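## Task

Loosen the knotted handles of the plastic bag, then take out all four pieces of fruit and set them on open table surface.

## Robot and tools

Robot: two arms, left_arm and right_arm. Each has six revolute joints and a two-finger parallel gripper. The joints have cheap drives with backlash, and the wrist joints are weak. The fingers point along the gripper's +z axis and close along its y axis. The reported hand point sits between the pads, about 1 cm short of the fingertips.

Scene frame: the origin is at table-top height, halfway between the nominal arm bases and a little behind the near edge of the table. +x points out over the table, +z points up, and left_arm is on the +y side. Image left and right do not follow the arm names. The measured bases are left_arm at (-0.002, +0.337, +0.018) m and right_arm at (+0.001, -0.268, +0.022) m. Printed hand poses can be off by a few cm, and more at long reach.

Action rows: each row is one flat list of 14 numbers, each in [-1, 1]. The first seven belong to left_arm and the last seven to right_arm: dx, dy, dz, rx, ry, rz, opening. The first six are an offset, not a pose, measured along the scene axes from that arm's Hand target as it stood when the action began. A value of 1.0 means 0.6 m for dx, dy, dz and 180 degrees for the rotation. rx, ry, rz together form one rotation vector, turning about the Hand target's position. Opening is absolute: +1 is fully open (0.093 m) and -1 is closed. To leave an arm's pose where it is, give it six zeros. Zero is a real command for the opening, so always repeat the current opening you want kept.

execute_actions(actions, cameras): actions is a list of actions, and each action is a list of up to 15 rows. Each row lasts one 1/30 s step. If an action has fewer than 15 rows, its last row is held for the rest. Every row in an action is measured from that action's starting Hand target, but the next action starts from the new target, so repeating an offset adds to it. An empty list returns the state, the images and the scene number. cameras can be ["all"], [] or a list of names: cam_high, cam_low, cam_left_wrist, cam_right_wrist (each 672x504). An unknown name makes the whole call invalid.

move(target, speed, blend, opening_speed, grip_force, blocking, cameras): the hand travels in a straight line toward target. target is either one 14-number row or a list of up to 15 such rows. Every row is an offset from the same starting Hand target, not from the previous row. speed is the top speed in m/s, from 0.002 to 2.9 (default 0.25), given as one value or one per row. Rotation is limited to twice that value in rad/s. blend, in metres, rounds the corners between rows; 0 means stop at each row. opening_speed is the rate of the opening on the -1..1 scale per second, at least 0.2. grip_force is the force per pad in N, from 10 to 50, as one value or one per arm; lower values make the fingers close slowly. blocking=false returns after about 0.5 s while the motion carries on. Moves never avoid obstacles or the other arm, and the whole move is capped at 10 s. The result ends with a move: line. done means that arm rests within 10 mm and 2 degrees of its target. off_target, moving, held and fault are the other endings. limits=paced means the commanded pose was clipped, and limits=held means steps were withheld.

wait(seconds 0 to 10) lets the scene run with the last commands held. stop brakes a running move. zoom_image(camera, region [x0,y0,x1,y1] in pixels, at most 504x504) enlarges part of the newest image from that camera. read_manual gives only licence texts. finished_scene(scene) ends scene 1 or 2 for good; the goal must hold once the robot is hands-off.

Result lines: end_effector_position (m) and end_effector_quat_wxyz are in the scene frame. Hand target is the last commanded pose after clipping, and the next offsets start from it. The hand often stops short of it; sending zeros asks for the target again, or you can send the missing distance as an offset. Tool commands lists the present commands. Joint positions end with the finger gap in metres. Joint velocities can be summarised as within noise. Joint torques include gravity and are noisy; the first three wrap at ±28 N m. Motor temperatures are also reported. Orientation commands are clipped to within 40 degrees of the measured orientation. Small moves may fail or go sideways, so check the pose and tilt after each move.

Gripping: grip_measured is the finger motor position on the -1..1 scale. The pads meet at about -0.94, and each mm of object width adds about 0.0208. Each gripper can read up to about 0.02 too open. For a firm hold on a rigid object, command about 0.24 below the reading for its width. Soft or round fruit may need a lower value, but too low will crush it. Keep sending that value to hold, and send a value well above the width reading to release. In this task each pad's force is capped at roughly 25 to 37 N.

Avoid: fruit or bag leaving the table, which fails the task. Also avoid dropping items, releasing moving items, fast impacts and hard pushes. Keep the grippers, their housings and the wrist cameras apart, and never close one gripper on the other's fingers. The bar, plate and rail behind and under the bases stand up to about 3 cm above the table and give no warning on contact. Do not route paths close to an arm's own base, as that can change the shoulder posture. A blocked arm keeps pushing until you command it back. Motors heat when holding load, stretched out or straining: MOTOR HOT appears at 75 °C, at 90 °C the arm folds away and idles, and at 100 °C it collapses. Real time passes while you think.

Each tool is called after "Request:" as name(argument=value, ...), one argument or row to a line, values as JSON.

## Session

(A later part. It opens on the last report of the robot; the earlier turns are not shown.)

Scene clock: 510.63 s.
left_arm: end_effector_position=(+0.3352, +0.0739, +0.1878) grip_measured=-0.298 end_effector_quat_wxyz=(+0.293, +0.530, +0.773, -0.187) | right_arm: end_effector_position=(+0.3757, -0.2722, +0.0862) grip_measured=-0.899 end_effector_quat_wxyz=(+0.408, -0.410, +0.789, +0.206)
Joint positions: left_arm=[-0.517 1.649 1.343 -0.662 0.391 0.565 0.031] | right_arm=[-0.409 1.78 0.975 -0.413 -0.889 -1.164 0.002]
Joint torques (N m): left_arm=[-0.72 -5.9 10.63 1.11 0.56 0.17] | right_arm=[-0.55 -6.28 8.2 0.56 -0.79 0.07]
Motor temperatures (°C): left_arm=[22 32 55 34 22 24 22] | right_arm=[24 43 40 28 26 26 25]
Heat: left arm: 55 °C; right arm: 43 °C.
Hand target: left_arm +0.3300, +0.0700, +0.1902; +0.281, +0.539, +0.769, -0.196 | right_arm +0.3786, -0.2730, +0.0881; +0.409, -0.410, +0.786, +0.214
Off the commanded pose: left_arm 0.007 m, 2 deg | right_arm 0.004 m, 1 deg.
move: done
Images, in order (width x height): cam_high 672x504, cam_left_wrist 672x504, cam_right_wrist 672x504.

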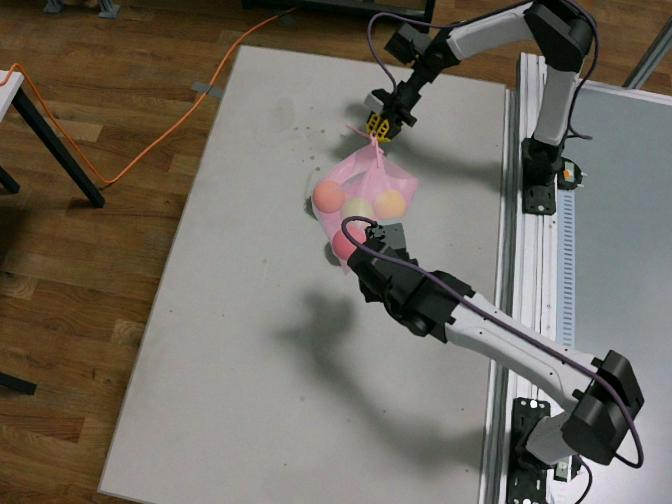

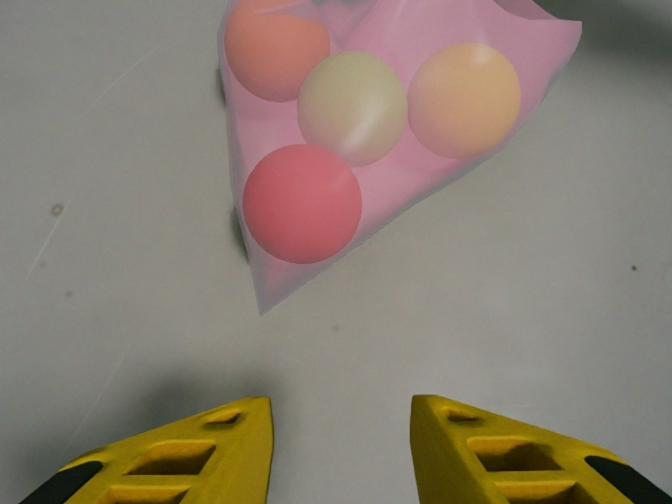

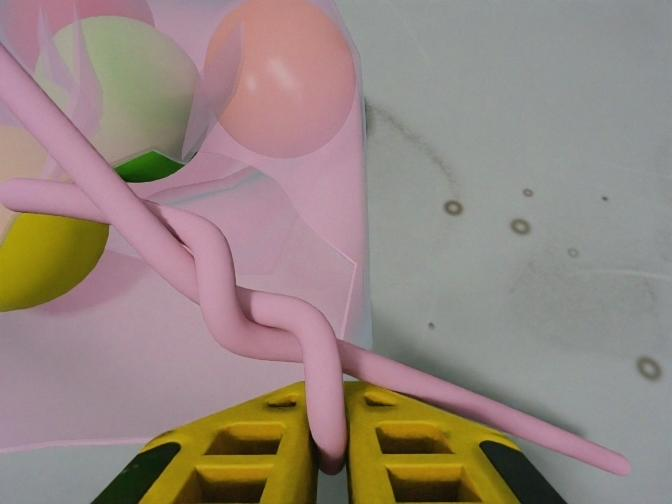

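Request:
move(
  target=[0.09,-0.0967,-0.125,0,0,0,1.0, 0,0,0,0,0,0,-1],
  speed=0.15,
  cameras=["cam_left_wrist", "cam_right_wrist"],
)

Scene clock: 562.87 s.
left_arm: end_effector_position=(+0.3722, +0.0228, +0.1063) grip_measured=+1.000 end_effector_quat_wxyz=(+0.255, +0.541, +0.776, -0.199) | right_arm: end_effector_position=(+0.3756, -0.2721, +0.0862) grip_measured=-0.899 end_effector_quat_wxyz=(+0.408, -0.410, +0.789, +0.206)
Joint positions: left_arm=[-0.568 1.978 1.46 -0.518 0.391 0.543 0.093] | right_arm=[-0.409 1.78 0.975 -0.414 -0.889 -1.165 0.002]
Joint torques (N m): left_arm=[-0.73 -8.28 10.03 1.88 0.24 -0.11] | right_arm=[-0.7 -6.3 8.23 0.52 -0.75 -0.02]
Motor temperatures (°C): left_arm=[22 32 56 34 22 24 22] | right_arm=[24 42 40 27 26 26 25]
Heat: left arm: 56 °C; right arm: 42 °C.
Hand target: left_arm +0.3840, +0.0120, +0.1150; +0.280, +0.539, +0.770, -0.196 | right_arm +0.3786, -0.2731, +0.0881; +0.409, -0.410, +0.786, +0.214
Off the commanded pose: left_arm 0.018 m, 3 deg | right_arm 0.004 m, 1 deg.
move: off_target (left_arm)
Images, in order (width x height): cam_left_wrist 672x504, cam_right_wrist 672x504.

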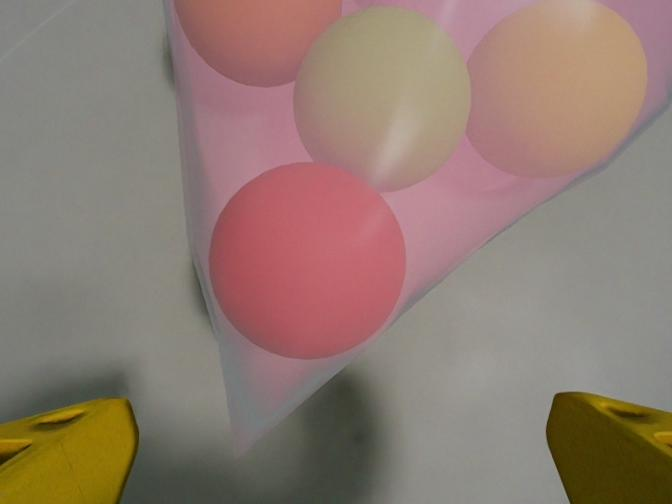

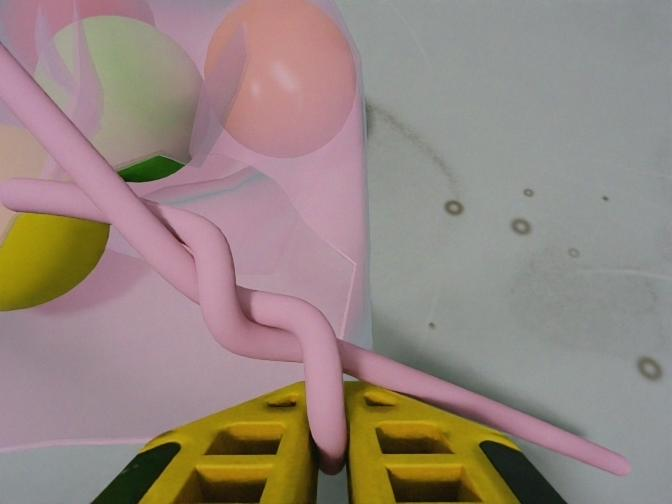

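Request:
move(
  target=[0.037,-0.04,-0.048,0,0,0,1.0, 0,0,0,0,0,0,-1],
  speed=0.12,
  cameras=["cam_left_wrist"],
)

Scene clock: 572.73 s.
left_arm: end_effector_position=(+0.3941, -0.0018, +0.0795) grip_measured=+1.000 end_effector_quat_wxyz=(+0.256, +0.542, +0.775, -0.203) | right_arm: end_effector_position=(+0.3756, -0.2721, +0.0862) grip_measured=-0.899 end_effector_quat_wxyz=(+0.408, -0.410, +0.789, +0.206)
Joint positions: left_arm=[-0.585 2.125 1.566 -0.469 0.391 0.528 0.093] | right_arm=[-0.409 1.78 0.975 -0.414 -0.889 -1.165 0.002]
Joint torques (N m): left_arm=[-0.81 -9.03 9.84 1.88 0.11 -0.12] | right_arm=[-0.77 -6.37 8.2 0.51 -0.75 0.07]
Motor temperatures (°C): left_arm=[22 35 55 34 22 24 22] | right_arm=[24 42 40 27 26 26 25]
Heat: left arm: 55 °C; right arm: 42 °C.
Hand target: left_arm +0.4062, -0.0120, +0.0862; +0.280, +0.539, +0.770, -0.196 | right_arm +0.3786, -0.2731, +0.0881; +0.409, -0.410, +0.786, +0.214
Off the commanded pose: left_arm 0.017 m, 3 deg | right_arm 0.004 m, 1 deg.
move: off_target (left_arm)
Images, in order (width x height): cam_left_wrist 672x504.

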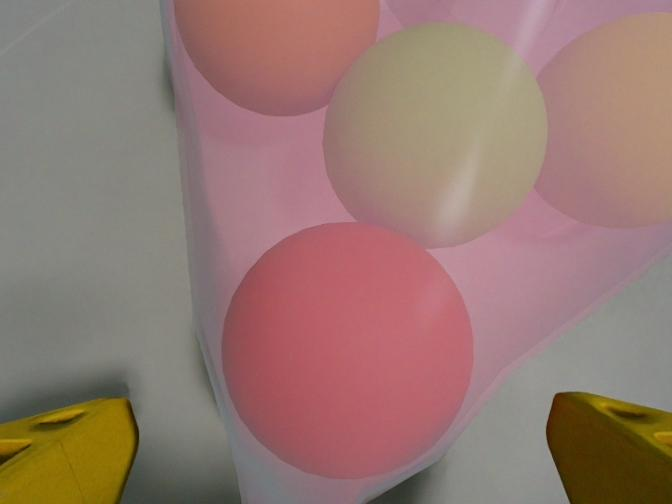

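Request:
move(
  target=[0.008,-0.035,-0.055,0,0,0,1.0, 0,0,0,0,0,0,-1],
  speed=0.08,
  cameras=["cam_left_wrist"],
)

Scene clock: 577.20 s.
left_arm: end_effector_position=(+0.3985, -0.0223, +0.0474) grip_measured=+1.000 end_effector_quat_wxyz=(+0.255, +0.542, +0.775, -0.202) | right_arm: end_effector_position=(+0.3755, -0.2721, +0.0861) grip_measured=-0.899 end_effector_quat_wxyz=(+0.408, -0.410, +0.789, +0.206)
Joint positions: left_arm=[-0.616 2.225 1.592 -0.387 0.375 0.501 0.093] | right_arm=[-0.409 1.78 0.975 -0.414 -0.889 -1.165 0.002]
Joint torques (N m): left_arm=[-0.84 -9.52 9.8 1.93 0.12 -0.11] | right_arm=[-0.85 -6.42 8.28 0.51 -0.79 0.04]
Motor temperatures (°C): left_arm=[22 36 55 35 22 24 22] | right_arm=[24 42 40 27 26 26 25]
Heat: left arm: 55 °C; right arm: 42 °C.
Hand target: left_arm +0.4110, -0.0330, +0.0532; +0.280, +0.539, +0.770, -0.196 | right_arm +0.3785, -0.2730, +0.0881; +0.409, -0.410, +0.786, +0.214
Off the commanded pose: left_arm 0.017 m, 3 deg | right_arm 0.004 m, 1 deg.
move: off_target (left_arm)
Images, in order (width x height): cam_left_wrist 672x504.

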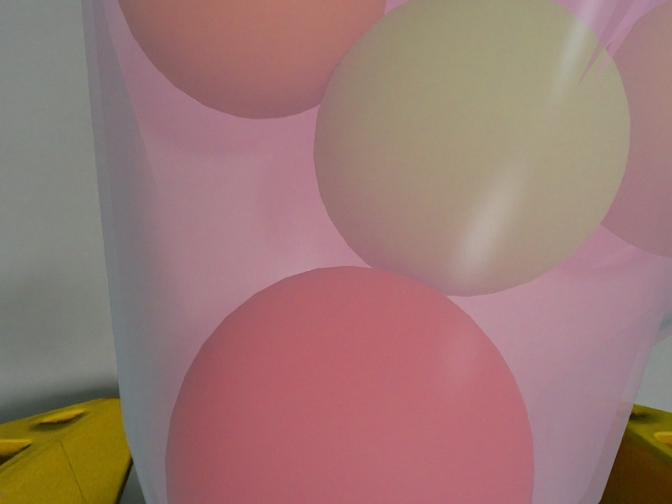

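Request:
move(
  target=[0,0,0,0,0,0,0.25, 0,0,0,0,0,0,-1],
  speed=0.08,
  opening_speed=0.4,
  grip_force=[30, 50],
  cameras=["cam_left_wrist"],
)

Scene clock: 581.37 s.
left_arm: end_effector_position=(+0.3989, -0.0226, +0.0477) grip_measured=+0.429 end_effector_quat_wxyz=(+0.256, +0.542, +0.774, -0.202) | right_arm: end_effector_position=(+0.3753, -0.2716, +0.0865) grip_measured=-0.899 end_effector_quat_wxyz=(+0.409, -0.410, +0.789, +0.207)
Joint positions: left_arm=[-0.616 2.225 1.592 -0.385 0.375 0.501 0.066] | right_arm=[-0.409 1.78 0.975 -0.416 -0.893 -1.165 0.002]
Joint torques (N m): left_arm=[-0.81 -9.4 9.84 1.91 0.08 -0.11] | right_arm=[-0.81 -6.37 8.49 0.51 -0.74 0.02]
Heat: left arm: 54 °C; right arm: 42 °C.
Hand target: left_arm +0.4110, -0.0330, +0.0533; +0.280, +0.539, +0.769, -0.196 | right_arm +0.3786, -0.2730, +0.0881; +0.410, -0.410, +0.786, +0.214
Off the commanded pose: left_arm 0.017 m, 3 deg | right_arm 0.004 m, 1 deg.
grip_force (N): 30, 50
move: off_target (left_arm)
Images, in order (width x height): cam_left_wrist 672x504.

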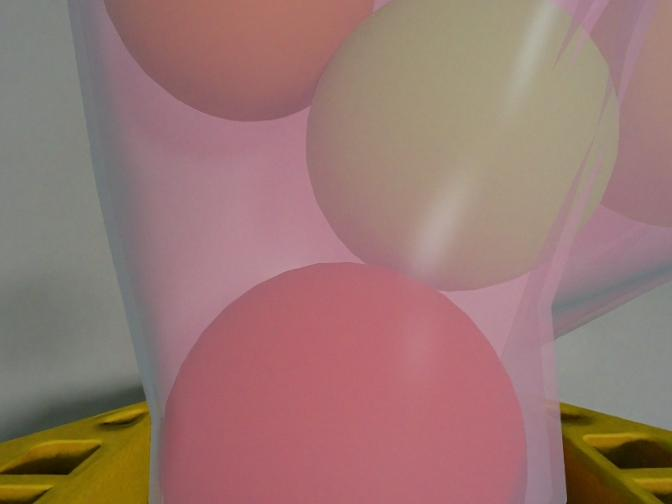

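Request:
move(
  target=[0,0,0,0,0,0,0.25, 0,-0.085,0,0,0,0,-1],
  speed=0.05,
  cameras=["cam_left_wrist", "cam_right_wrist", "cam_high", "cam_low"],
)

Scene clock: 585.90 s.
left_arm: end_effector_position=(+0.3989, -0.0251, +0.0489) grip_measured=+0.429 end_effector_quat_wxyz=(+0.260, +0.544, +0.772, -0.203) | right_arm: end_effector_position=(+0.3754, -0.3200, +0.0873) grip_measured=-0.899 end_effector_quat_wxyz=(+0.408, -0.411, +0.788, +0.211)
Joint positions: left_arm=[-0.62 2.225 1.592 -0.376 0.375 0.501 0.066] | right_arm=[-0.546 1.888 1.141 -0.656 -0.931 -1.39 0.002]
Joint torques (N m): left_arm=[-0.5 -9.35 9.88 1.84 0.08 -0.11] | right_arm=[-1.16 -7.21 8.23 0.29 -0.73 0.02]
Heat: left arm: 53 °C; right arm: 42 °C.
Hand target: left_arm +0.4110, -0.0330, +0.0532; +0.280, +0.539, +0.769, -0.196 | right_arm +0.3786, -0.3241, +0.0882; +0.410, -0.410, +0.786, +0.214
Off the commanded pose: left_arm 0.015 m, 3 deg | right_arm 0.005 m, 0 deg.
grip_force (N): 30, 50
move: off_target (left_arm)

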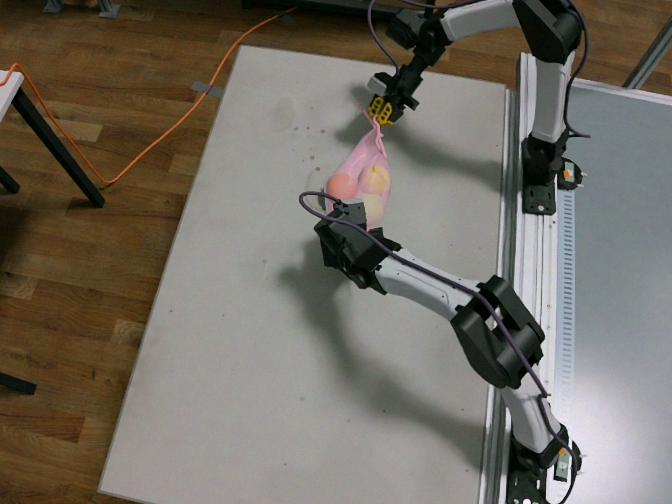

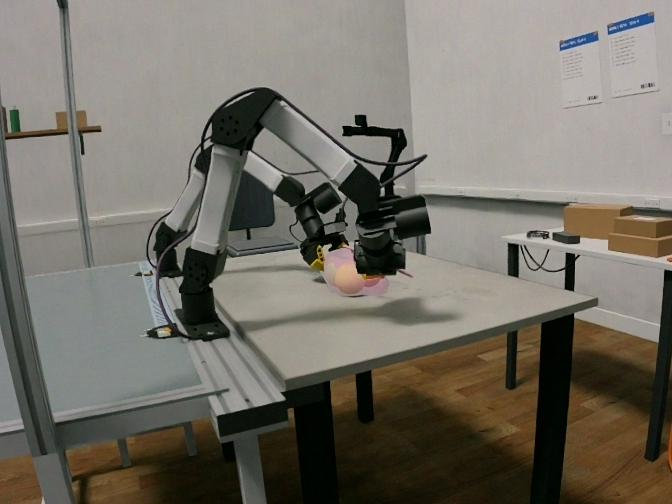

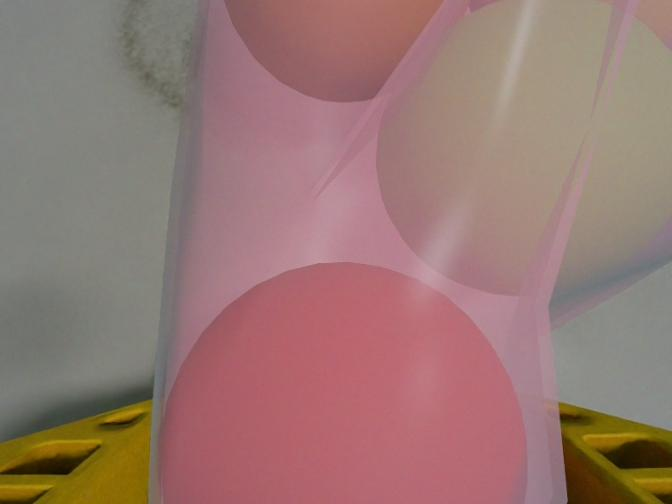

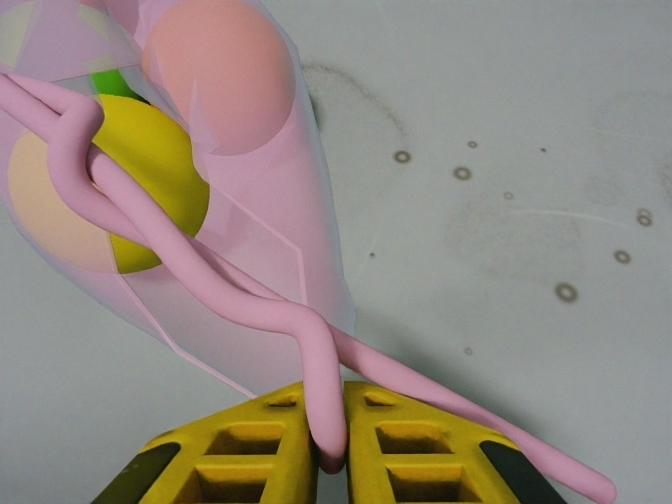

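Request:
zoom_image(
  camera="cam_right_wrist",
  region=[0, 20, 400, 504],
)

Scaled by 1.041 from the camera's 672x504 image, which has a finer 960x720 frame.

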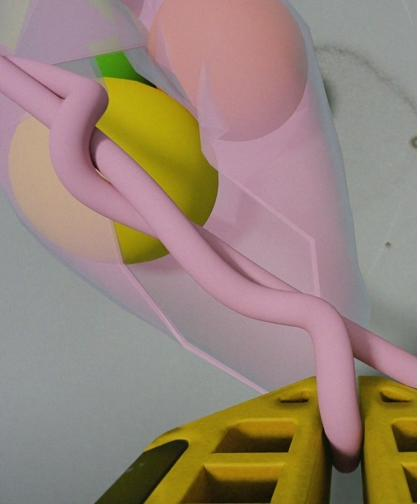

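Request:
move(
  target=[0,0,0,0,0,0,0.25, 0.03,-0.1,0,0,0,0,-1],
  speed=0.05,
  cameras=["cam_left_wrist", "cam_right_wrist", "cam_high"],
)

Scene clock: 593.80 s.
left_arm: end_effector_position=(+0.4029, -0.0422, +0.0625) grip_measured=+0.429 end_effector_quat_wxyz=(+0.290, +0.551, +0.753, -0.213) | right_arm: end_effector_position=(+0.3895, -0.3609, +0.0907) grip_measured=-0.899 end_effector_quat_wxyz=(+0.406, -0.405, +0.781, +0.246)
Joint positions: left_arm=[-0.636 2.225 1.607 -0.319 0.392 0.5 0.066] | right_arm=[-0.633 2.084 1.431 -0.963 -0.975 -1.58 0.002]
Joint torques (N m): left_arm=[0.75 -9.39 8.79 1.4 -0.11 -0.08] | right_arm=[-3.55 -8.75 8.95 0.31 -0.42 -0.04]
Heat: left arm: 53 °C; right arm: 42 °C.
Hand target: left_arm +0.4112, -0.0330, +0.0534; +0.281, +0.539, +0.769, -0.196 | right_arm +0.3966, -0.3841, +0.0881; +0.409, -0.410, +0.786, +0.214
Off the commanded pose: left_arm 0.015 m, 3 deg | right_arm 0.024 m, 4 deg.
grip_force (N): 30, 50
move: off_target (left_arm, right_arm)
Images, in order (width x height): cam_high 672x504, cam_left_wrist 672x504, cam_right_wrist 672x504.

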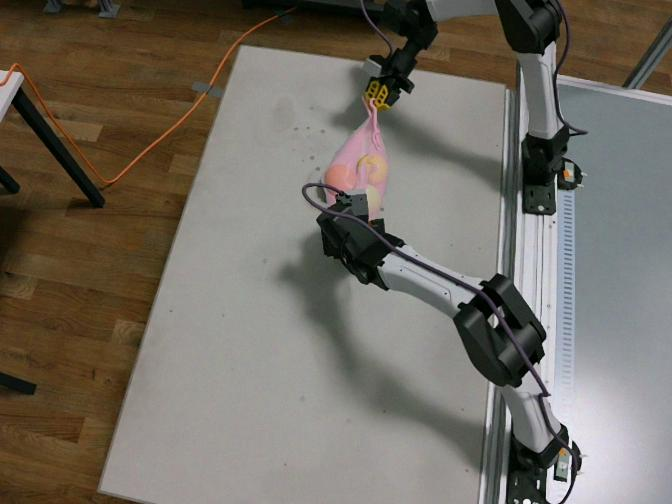

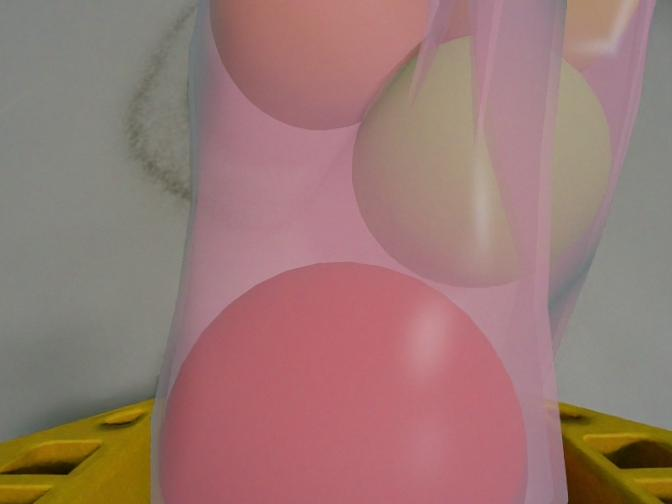

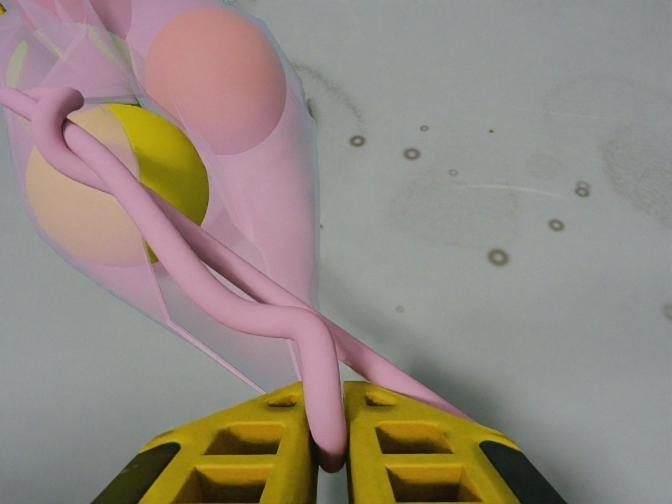

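Request:
zoom_image(
  camera="cam_high",
  region=[300, 60, 440, 240],
)

Request:
zoom_image(
  camera="cam_right_wrist",
  region=[0, 0, 240, 300],
)

Scaled by 2.800 from the camera's 672x504 image, which has a finer 960x720 frame.

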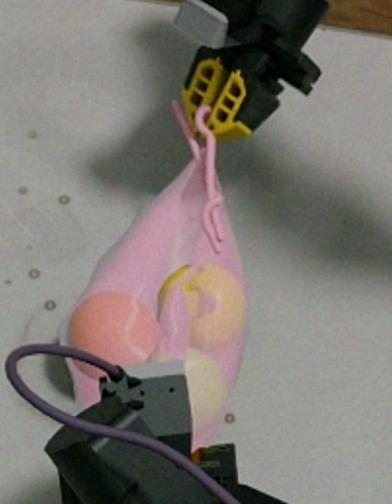

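Scaled by 1.680 from the camera's 672x504 image, which has a finer 960x720 frame.

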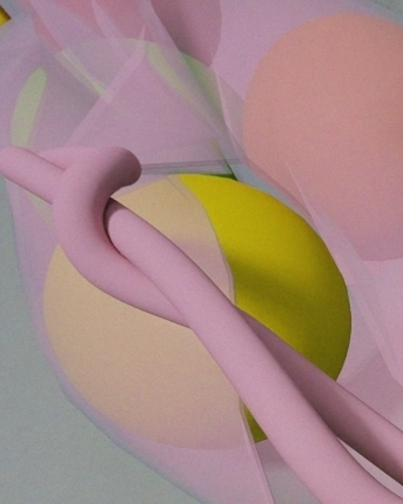

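Request:
move(
  target=[0,0,0,0,0,0,0.25, -0.01,0.055,0,0,0,0,-1],
  speed=0.06,
  cameras=["cam_left_wrist", "cam_right_wrist"],
)

Scene clock: 613.30 s.
left_arm: end_effector_position=(+0.4048, -0.0404, +0.0621) grip_measured=+0.429 end_effector_quat_wxyz=(+0.291, +0.549, +0.755, -0.210) | right_arm: end_effector_position=(+0.3876, -0.3480, +0.0783) grip_measured=-0.899 end_effector_quat_wxyz=(+0.406, -0.396, +0.786, +0.244)
Joint positions: left_arm=[-0.633 2.225 1.607 -0.319 0.385 0.5 0.066] | right_arm=[-0.607 2.052 1.327 -0.828 -0.975 -1.498 0.002]
Joint torques (N m): left_arm=[0.58 -9.32 8.87 1.41 -0.05 -0.09] | right_arm=[0.02 -13.61 4.72 0.47 -0.41 0.24]
Motor temperatures (°C): left_arm=[22 43 53 34 22 24 22] | right_arm=[24 44 42 26 26 26 25]
Heat: left arm: 53 °C; right arm: 44 °C.
Hand target: left_arm +0.4111, -0.0331, +0.0534; +0.281, +0.539, +0.769, -0.196 | right_arm +0.3906, -0.3511, +0.0881; +0.410, -0.410, +0.786, +0.214
Off the commanded pose: left_arm 0.013 m, 3 deg | right_arm 0.011 m, 4 deg.
grip_force (N): 30, 50
move: off_target (left_arm, right_arm)
Images, in order (width x height): cam_left_wrist 672x504, cam_right_wrist 672x504.

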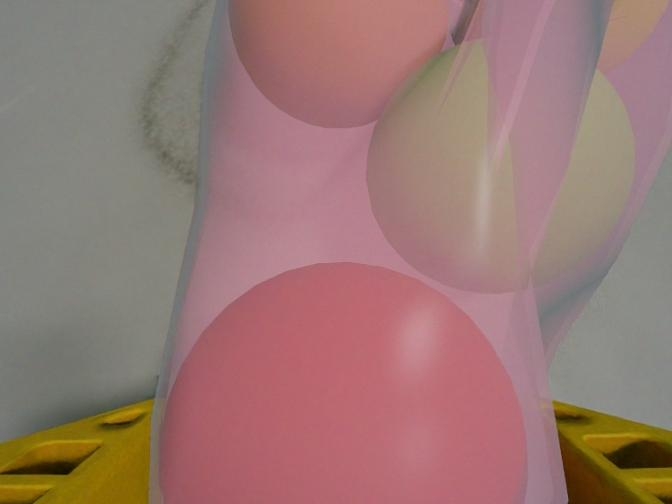

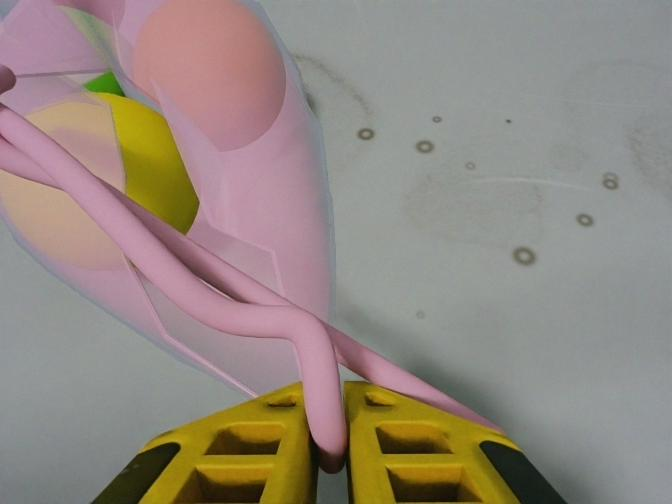

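Request:
move(
  target=[0,0.033,0,-0.1567,-0.057,0,0.25, 0,0,0,0,0,0,-1],
  speed=0.1,
  cameras=["cam_left_wrist", "cam_right_wrist", "cam_low"],
)

Scene clock: 640.17 s.
left_arm: end_effector_position=(+0.4001, -0.0248, +0.0571) grip_measured=+0.429 end_effector_quat_wxyz=(+0.458, +0.487, +0.664, -0.336) | right_arm: end_effector_position=(+0.3888, -0.3426, +0.0787) grip_measured=-0.899 end_effector_quat_wxyz=(+0.405, -0.401, +0.784, +0.247)
Joint positions: left_arm=[-0.54 2.222 1.134 0.613 0.66 0.321 0.066] | right_arm=[-0.594 2.052 1.327 -0.828 -0.976 -1.496 0.002]
Joint torques (N m): left_arm=[1.73 -8.7 4.97 2.56 0.12 -0.15] | right_arm=[-1.16 -13.57 4.77 0.52 -0.37 0.2]
Heat: left arm: 52 °C; right arm: 48 °C.
Hand target: left_arm +0.4111, -0.0131, +0.0532; +0.470, +0.470, +0.671, -0.329 | right_arm +0.3907, -0.3510, +0.0881; +0.409, -0.410, +0.786, +0.214
Off the commanded pose: left_arm 0.016 m, 3 deg | right_arm 0.013 m, 4 deg.
grip_force (N): 30, 50
move: off_target (left_arm, right_arm)
Images, in order (width x height): cam_low 672x504, cam_left_wrist 672x504, cam_right_wrist 672x504.

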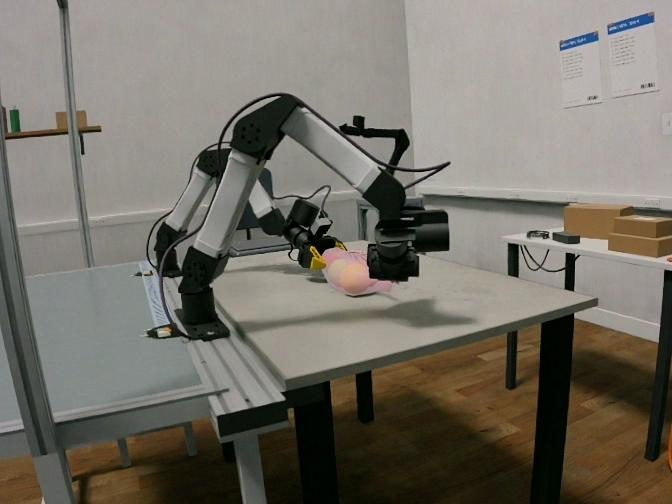

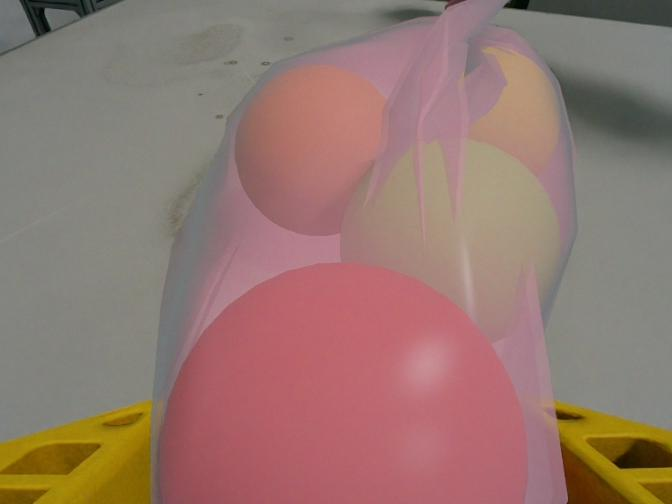

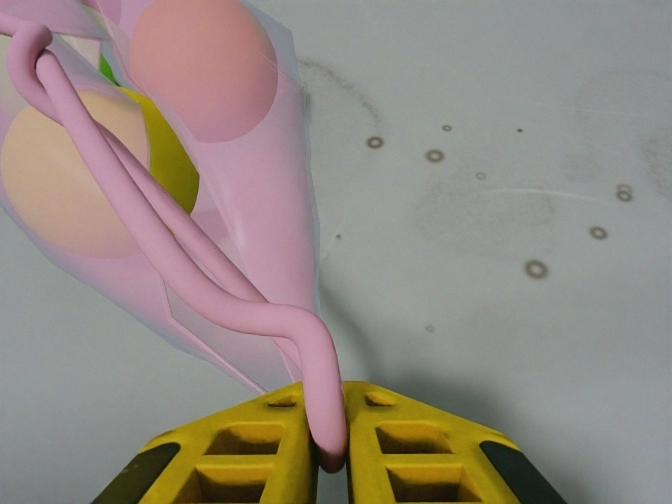

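Request:
move(
  target=[0,0.025,0.01,0,0,0,0.25, 0.005,-0.06,0.02,0,0,0,-1],
  speed=0.05,
  cameras=["cam_left_wrist", "cam_right_wrist", "cam_high"],
)

Scene clock: 644.23 s.
left_arm: end_effector_position=(+0.3930, -0.0211, +0.0553) grip_measured=+0.429 end_effector_quat_wxyz=(+0.453, +0.491, +0.656, -0.353) | right_arm: end_effector_position=(+0.3840, -0.3528, +0.1045) grip_measured=-0.899 end_effector_quat_wxyz=(+0.405, -0.400, +0.778, +0.267)
Joint positions: left_arm=[-0.529 2.222 1.11 0.635 0.708 0.321 0.066] | right_arm=[-0.628 2.066 1.446 -1.045 -0.997 -1.596 0.002]
Joint torques (N m): left_arm=[3.25 -11.29 4.12 2.16 -0.09 0.01] | right_arm=[-5.09 -8.72 9.63 0.45 -0.19 -0.01]
Motor temperatures (°C): left_arm=[23 43 51 36 22 24 22] | right_arm=[24 49 40 26 26 26 25]
Heat: left arm: 51 °C; right arm: 49 °C.
Hand target: left_arm +0.4110, +0.0017, +0.0593; +0.470, +0.470, +0.671, -0.329 | right_arm +0.3937, -0.3871, +0.1001; +0.409, -0.410, +0.786, +0.214
Off the commanded pose: left_arm 0.030 m, 4 deg | right_arm 0.036 m, 6 deg.
grip_force (N): 30, 50
move: off_target (left_arm, right_arm)
Images, in order (width x height): cam_high 672x504, cam_left_wrist 672x504, cam_right_wrist 672x504.

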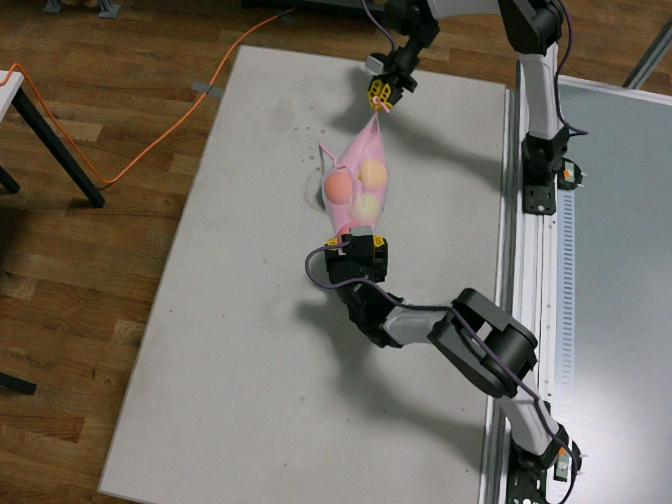

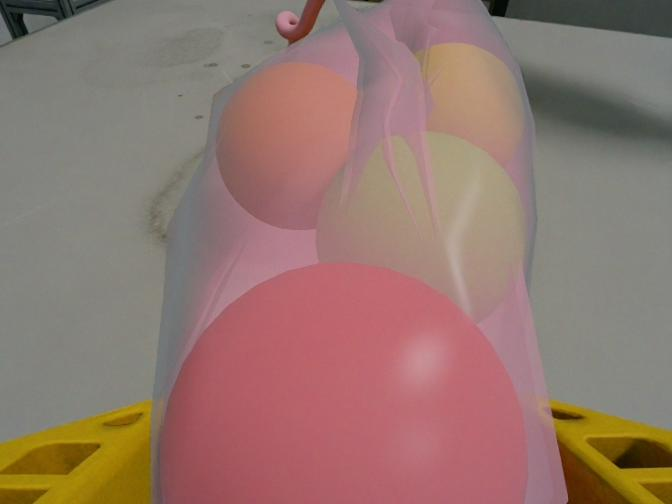

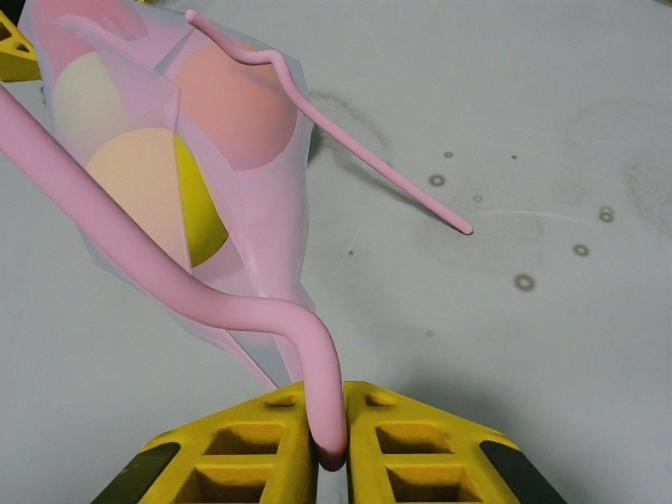

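Request:
move(
  target=[0,-0.0167,0,0,0,0,0.25, 0,0.0833,-0.03,0,0,0,-1],
  speed=0.06,
  cameras=["cam_left_wrist", "cam_right_wrist"],
)

Scene clock: 665.90 s.
left_arm: end_effector_position=(+0.3995, -0.0153, +0.0544) grip_measured=+0.429 end_effector_quat_wxyz=(+0.457, +0.484, +0.662, -0.344) | right_arm: end_effector_position=(+0.3899, -0.3312, +0.0739) grip_measured=-0.899 end_effector_quat_wxyz=(+0.407, -0.396, +0.784, +0.250)
Joint positions: left_arm=[-0.517 2.222 1.11 0.635 0.693 0.321 0.066] | right_arm=[-0.567 2.036 1.274 -0.748 -0.983 -1.436 0.002]
Joint torques (N m): left_arm=[0.88 -10.37 6.08 2.15 -0.13 -0.13] | right_arm=[-0.25 -13.44 4.75 0.62 -0.32 0.24]
Heat: left arm: 47 °C; right arm: 50 °C.
Hand target: left_arm +0.4111, -0.0082, +0.0593; +0.470, +0.470, +0.671, -0.329 | right_arm +0.3936, -0.3370, +0.0821; +0.409, -0.410, +0.786, +0.214
Off the commanded pose: left_arm 0.014 m, 3 deg | right_arm 0.011 m, 5 deg.
grip_force (N): 30, 50
move: off_target (left_arm, right_arm)
Images, in order (width x height): cam_left_wrist 672x504, cam_right_wrist 672x504.

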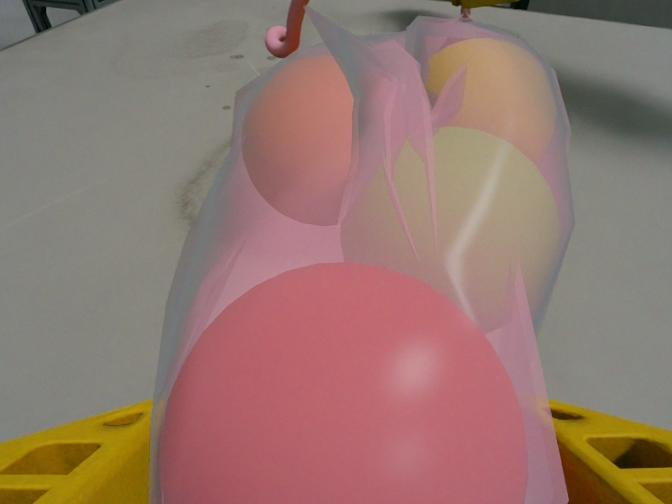

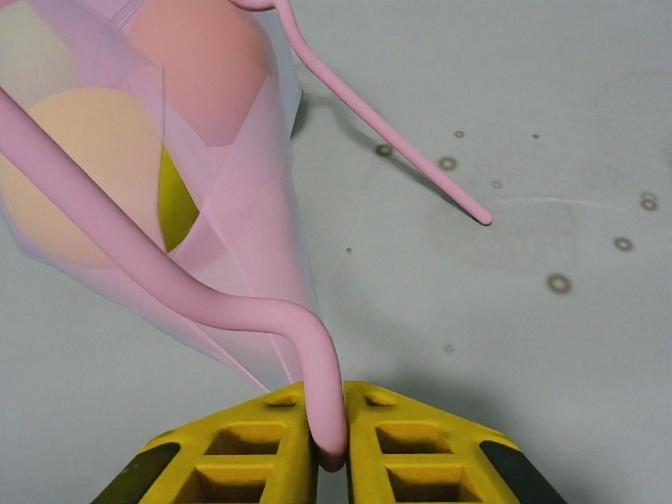

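Request:
move(
  target=[
    [0,0,0,0,0,0,1.0, 0,0,0,0,0,0,-1],
    [-0.048,0.1325,0.075,0,0,0,1.0, 0,0,0,0,0,0,-1],
    [-0.085,0.07,0.235,0.183,0.0665,0,0.5, 0,0,0,0,0,0,-1],
  ],
  speed=0.15,
  opening_speed=0.5,
  cameras=["cam_left_wrist", "cam_right_wrist", "cam_high"],
)

Scene clock: 678.80 s.
left_arm: end_effector_position=(+0.3620, +0.0330, +0.2013) grip_measured=+0.502 end_effector_quat_wxyz=(+0.259, +0.541, +0.779, -0.181) | right_arm: end_effector_position=(+0.3928, -0.3354, +0.0713) grip_measured=-0.899 end_effector_quat_wxyz=(+0.406, -0.402, +0.786, +0.236)
Joint positions: left_arm=[-0.578 1.873 1.7 -0.854 0.351 0.538 0.069] | right_arm=[-0.568 2.036 1.274 -0.722 -0.963 -1.434 0.002]
Joint torques (N m): left_arm=[-0.75 -7.46 10.43 1.04 0.08 0.15] | right_arm=[-0.02 -13.57 4.51 0.49 -0.49 0.21]
Heat: left arm: 47 °C; right arm: 51 °C.
Hand target: left_arm +0.3600, +0.0337, +0.2003; +0.247, +0.547, +0.781, -0.172 | right_arm +0.3936, -0.3371, +0.0821; +0.409, -0.410, +0.786, +0.214
Off the commanded pose: left_arm 0.002 m, 2 deg | right_arm 0.011 m, 3 deg.
grip_force (N): 30, 50
move: off_target (right_arm)
Images, in order (width x height): cam_high 672x504, cam_left_wrist 672x504, cam_right_wrist 672x504.

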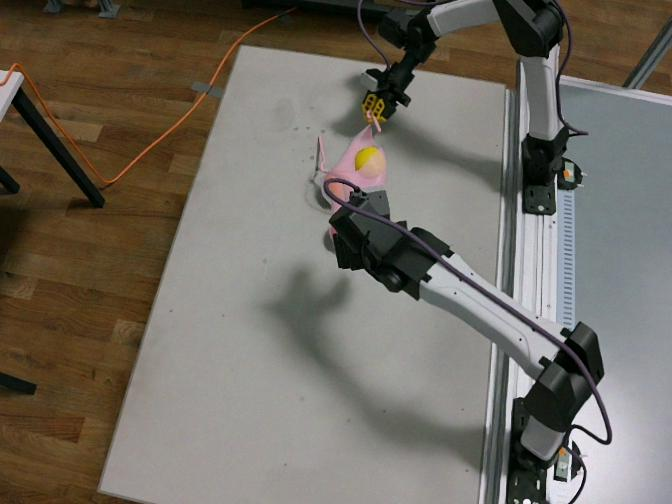

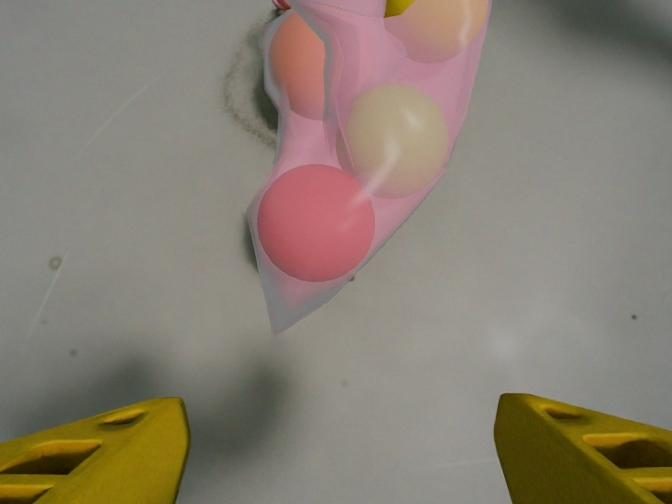

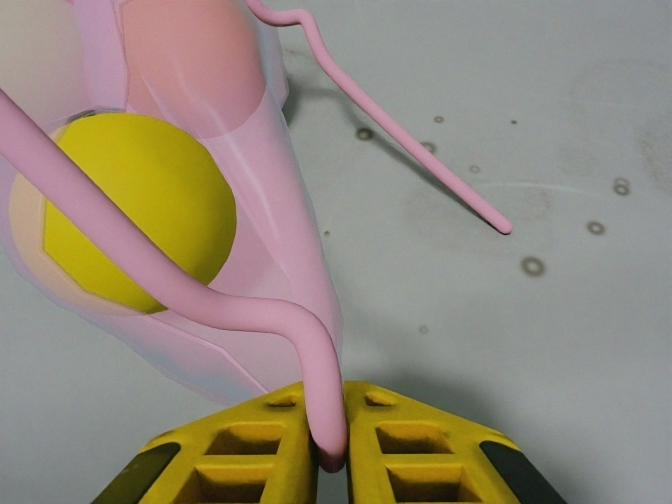

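Request:
move(
  target=[0,0,0,0,0,0,0.5, -0.17,0.025,0.0,0,0,0,-1],
  speed=0.08,
  cameras=["cam_left_wrist", "cam_right_wrist", "cam_high"],
)

Scene clock: 689.50 s.
left_arm: end_effector_position=(+0.3620, +0.0330, +0.2013) grip_measured=+0.502 end_effector_quat_wxyz=(+0.259, +0.541, +0.779, -0.181) | right_arm: end_effector_position=(+0.2963, -0.3214, +0.0776) grip_measured=-0.899 end_effector_quat_wxyz=(+0.412, -0.405, +0.785, +0.223)
Joint positions: left_arm=[-0.578 1.873 1.7 -0.854 0.351 0.538 0.069] | right_arm=[-0.7 1.758 0.912 -0.791 -0.963 -1.654 0.002]
Joint torques (N m): left_arm=[-0.77 -7.43 10.45 1.03 0.08 0.2] | right_arm=[-0.9 -9.65 4.38 -0.07 -0.53 0.03]
Heat: left arm: 48 °C; right arm: 52 °C.
Hand target: left_arm +0.3600, +0.0337, +0.2003; +0.247, +0.547, +0.781, -0.172 | right_arm +0.2916, -0.3221, +0.0822; +0.410, -0.410, +0.786, +0.214
Off the commanded pose: left_arm 0.002 m, 2 deg | right_arm 0.007 m, 1 deg.
grip_force (N): 30, 50
move: done
Images, in order (width x height): cam_high 672x504, cam_left_wrist 672x504, cam_right_wrist 672x504.

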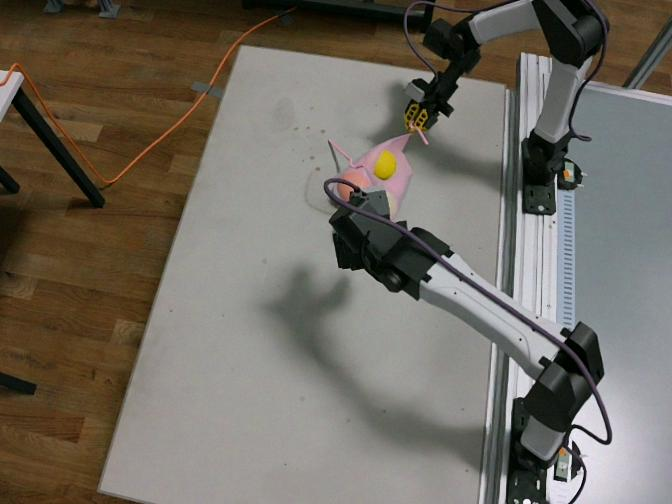

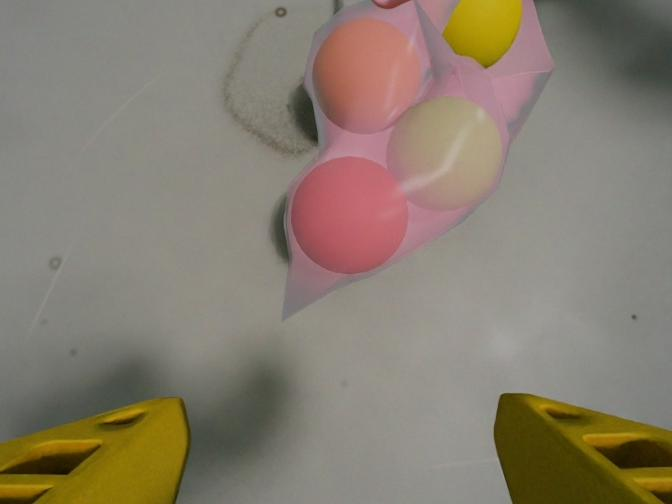

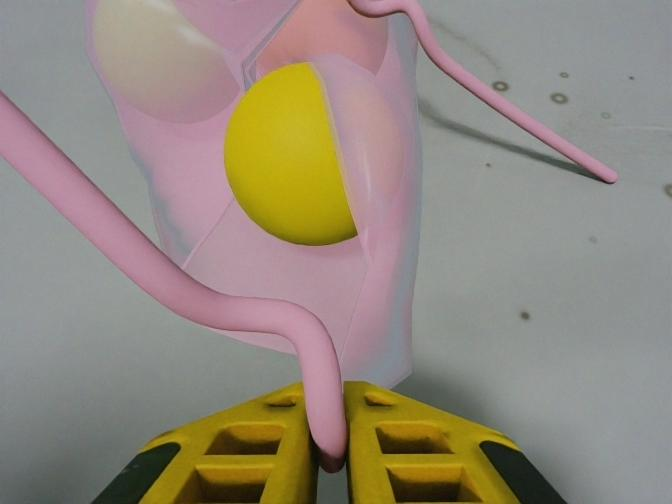

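Request:
move(
  target=[0,0,0,0,0,0,0.5, -0.035,-0.01,-0.068,0,0,0,-1],
  speed=0.08,
  cameras=["cam_right_wrist"],
)

Scene clock: 747.33 s.
left_arm: end_effector_position=(+0.3620, +0.0330, +0.2013) grip_measured=+0.502 end_effector_quat_wxyz=(+0.259, +0.541, +0.779, -0.181) | right_arm: end_effector_position=(+0.2746, -0.3272, +0.0487) grip_measured=-0.899 end_effector_quat_wxyz=(+0.418, -0.409, +0.783, +0.214)
Joint positions: left_arm=[-0.578 1.873 1.7 -0.854 0.351 0.538 0.069] | right_arm=[-0.772 1.806 0.822 -0.73 -0.958 -1.775 0.002]
Joint torques (N m): left_arm=[-0.69 -7.38 10.5 1.04 0.08 0.16] | right_arm=[-0.96 -5.63 3.77 0.07 -0.47 0.02]
Motor temperatures (°C): left_arm=[23 38 51 34 21 24 22] | right_arm=[24 52 37 25 25 26 25]
Heat: left arm: 51 °C; right arm: 52 °C.
Hand target: left_arm +0.3600, +0.0337, +0.2003; +0.247, +0.547, +0.781, -0.172 | right_arm +0.2707, -0.3281, +0.0413; +0.409, -0.410, +0.786, +0.214
Off the commanded pose: left_arm 0.002 m, 2 deg | right_arm 0.008 m, 1 deg.
grip_force (N): 30, 50
move: done
Images, in order (width x height): cam_right_wrist 672x504.

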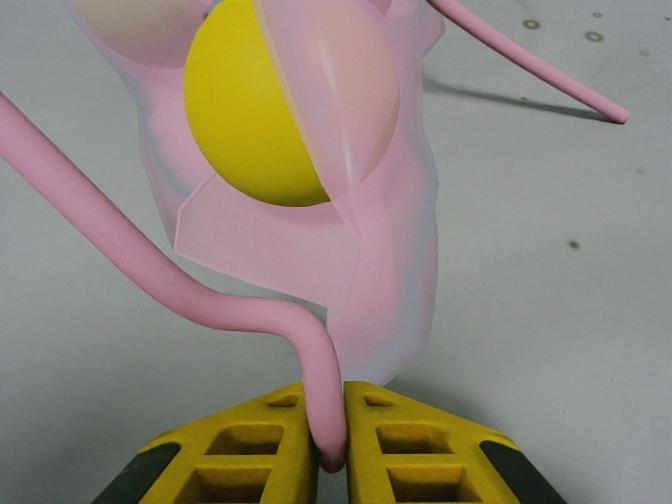

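Request:
move(
  target=[
    [0,0,0,0,0,0,0.5, 0,0,-0.025,0,0,0,-1],
    [0,0,0,0,0,0,0.5, 0,0,-0.025,0,0,0,-0.5],
  ],
  speed=0.06,
  opening_speed=0.5,
  cameras=["cam_right_wrist"],
)

Scene clock: 753.47 s.
left_arm: end_effector_position=(+0.3620, +0.0330, +0.2013) grip_measured=+0.502 end_effector_quat_wxyz=(+0.259, +0.541, +0.779, -0.181) | right_arm: end_effector_position=(+0.2754, -0.3277, +0.0341) grip_measured=-0.503 end_effector_quat_wxyz=(+0.418, -0.410, +0.782, +0.212)
Joint positions: left_arm=[-0.578 1.873 1.7 -0.854 0.351 0.538 0.069] | right_arm=[-0.772 1.852 0.806 -0.665 -0.958 -1.778 0.021]
Joint torques (N m): left_arm=[-0.72 -7.51 10.52 1.02 0.09 0.16] | right_arm=[-0.96 -5.55 3.47 0.04 -0.48 0.04]
Heat: left arm: 52 °C; right arm: 49 °C.
Hand target: left_arm +0.3600, +0.0337, +0.2003; +0.247, +0.547, +0.781, -0.172 | right_arm +0.2707, -0.3281, +0.0264; +0.409, -0.410, +0.786, +0.214
Off the commanded pose: left_arm 0.002 m, 2 deg | right_arm 0.009 m, 1 deg.
grip_force (N): 30, 50
move: done
Images, in order (width x height): cam_right_wrist 672x504.

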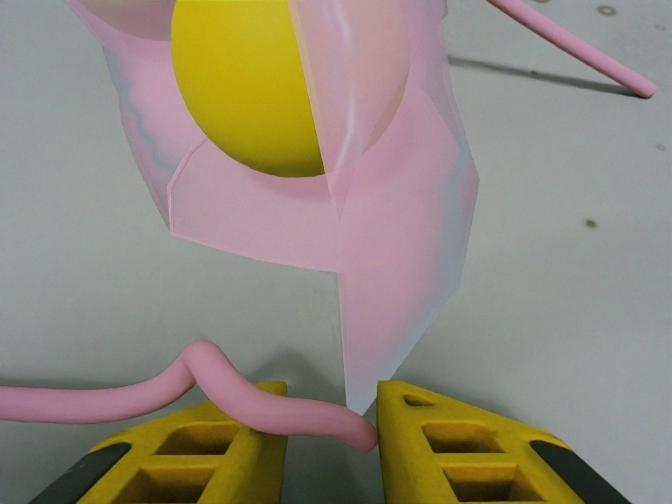

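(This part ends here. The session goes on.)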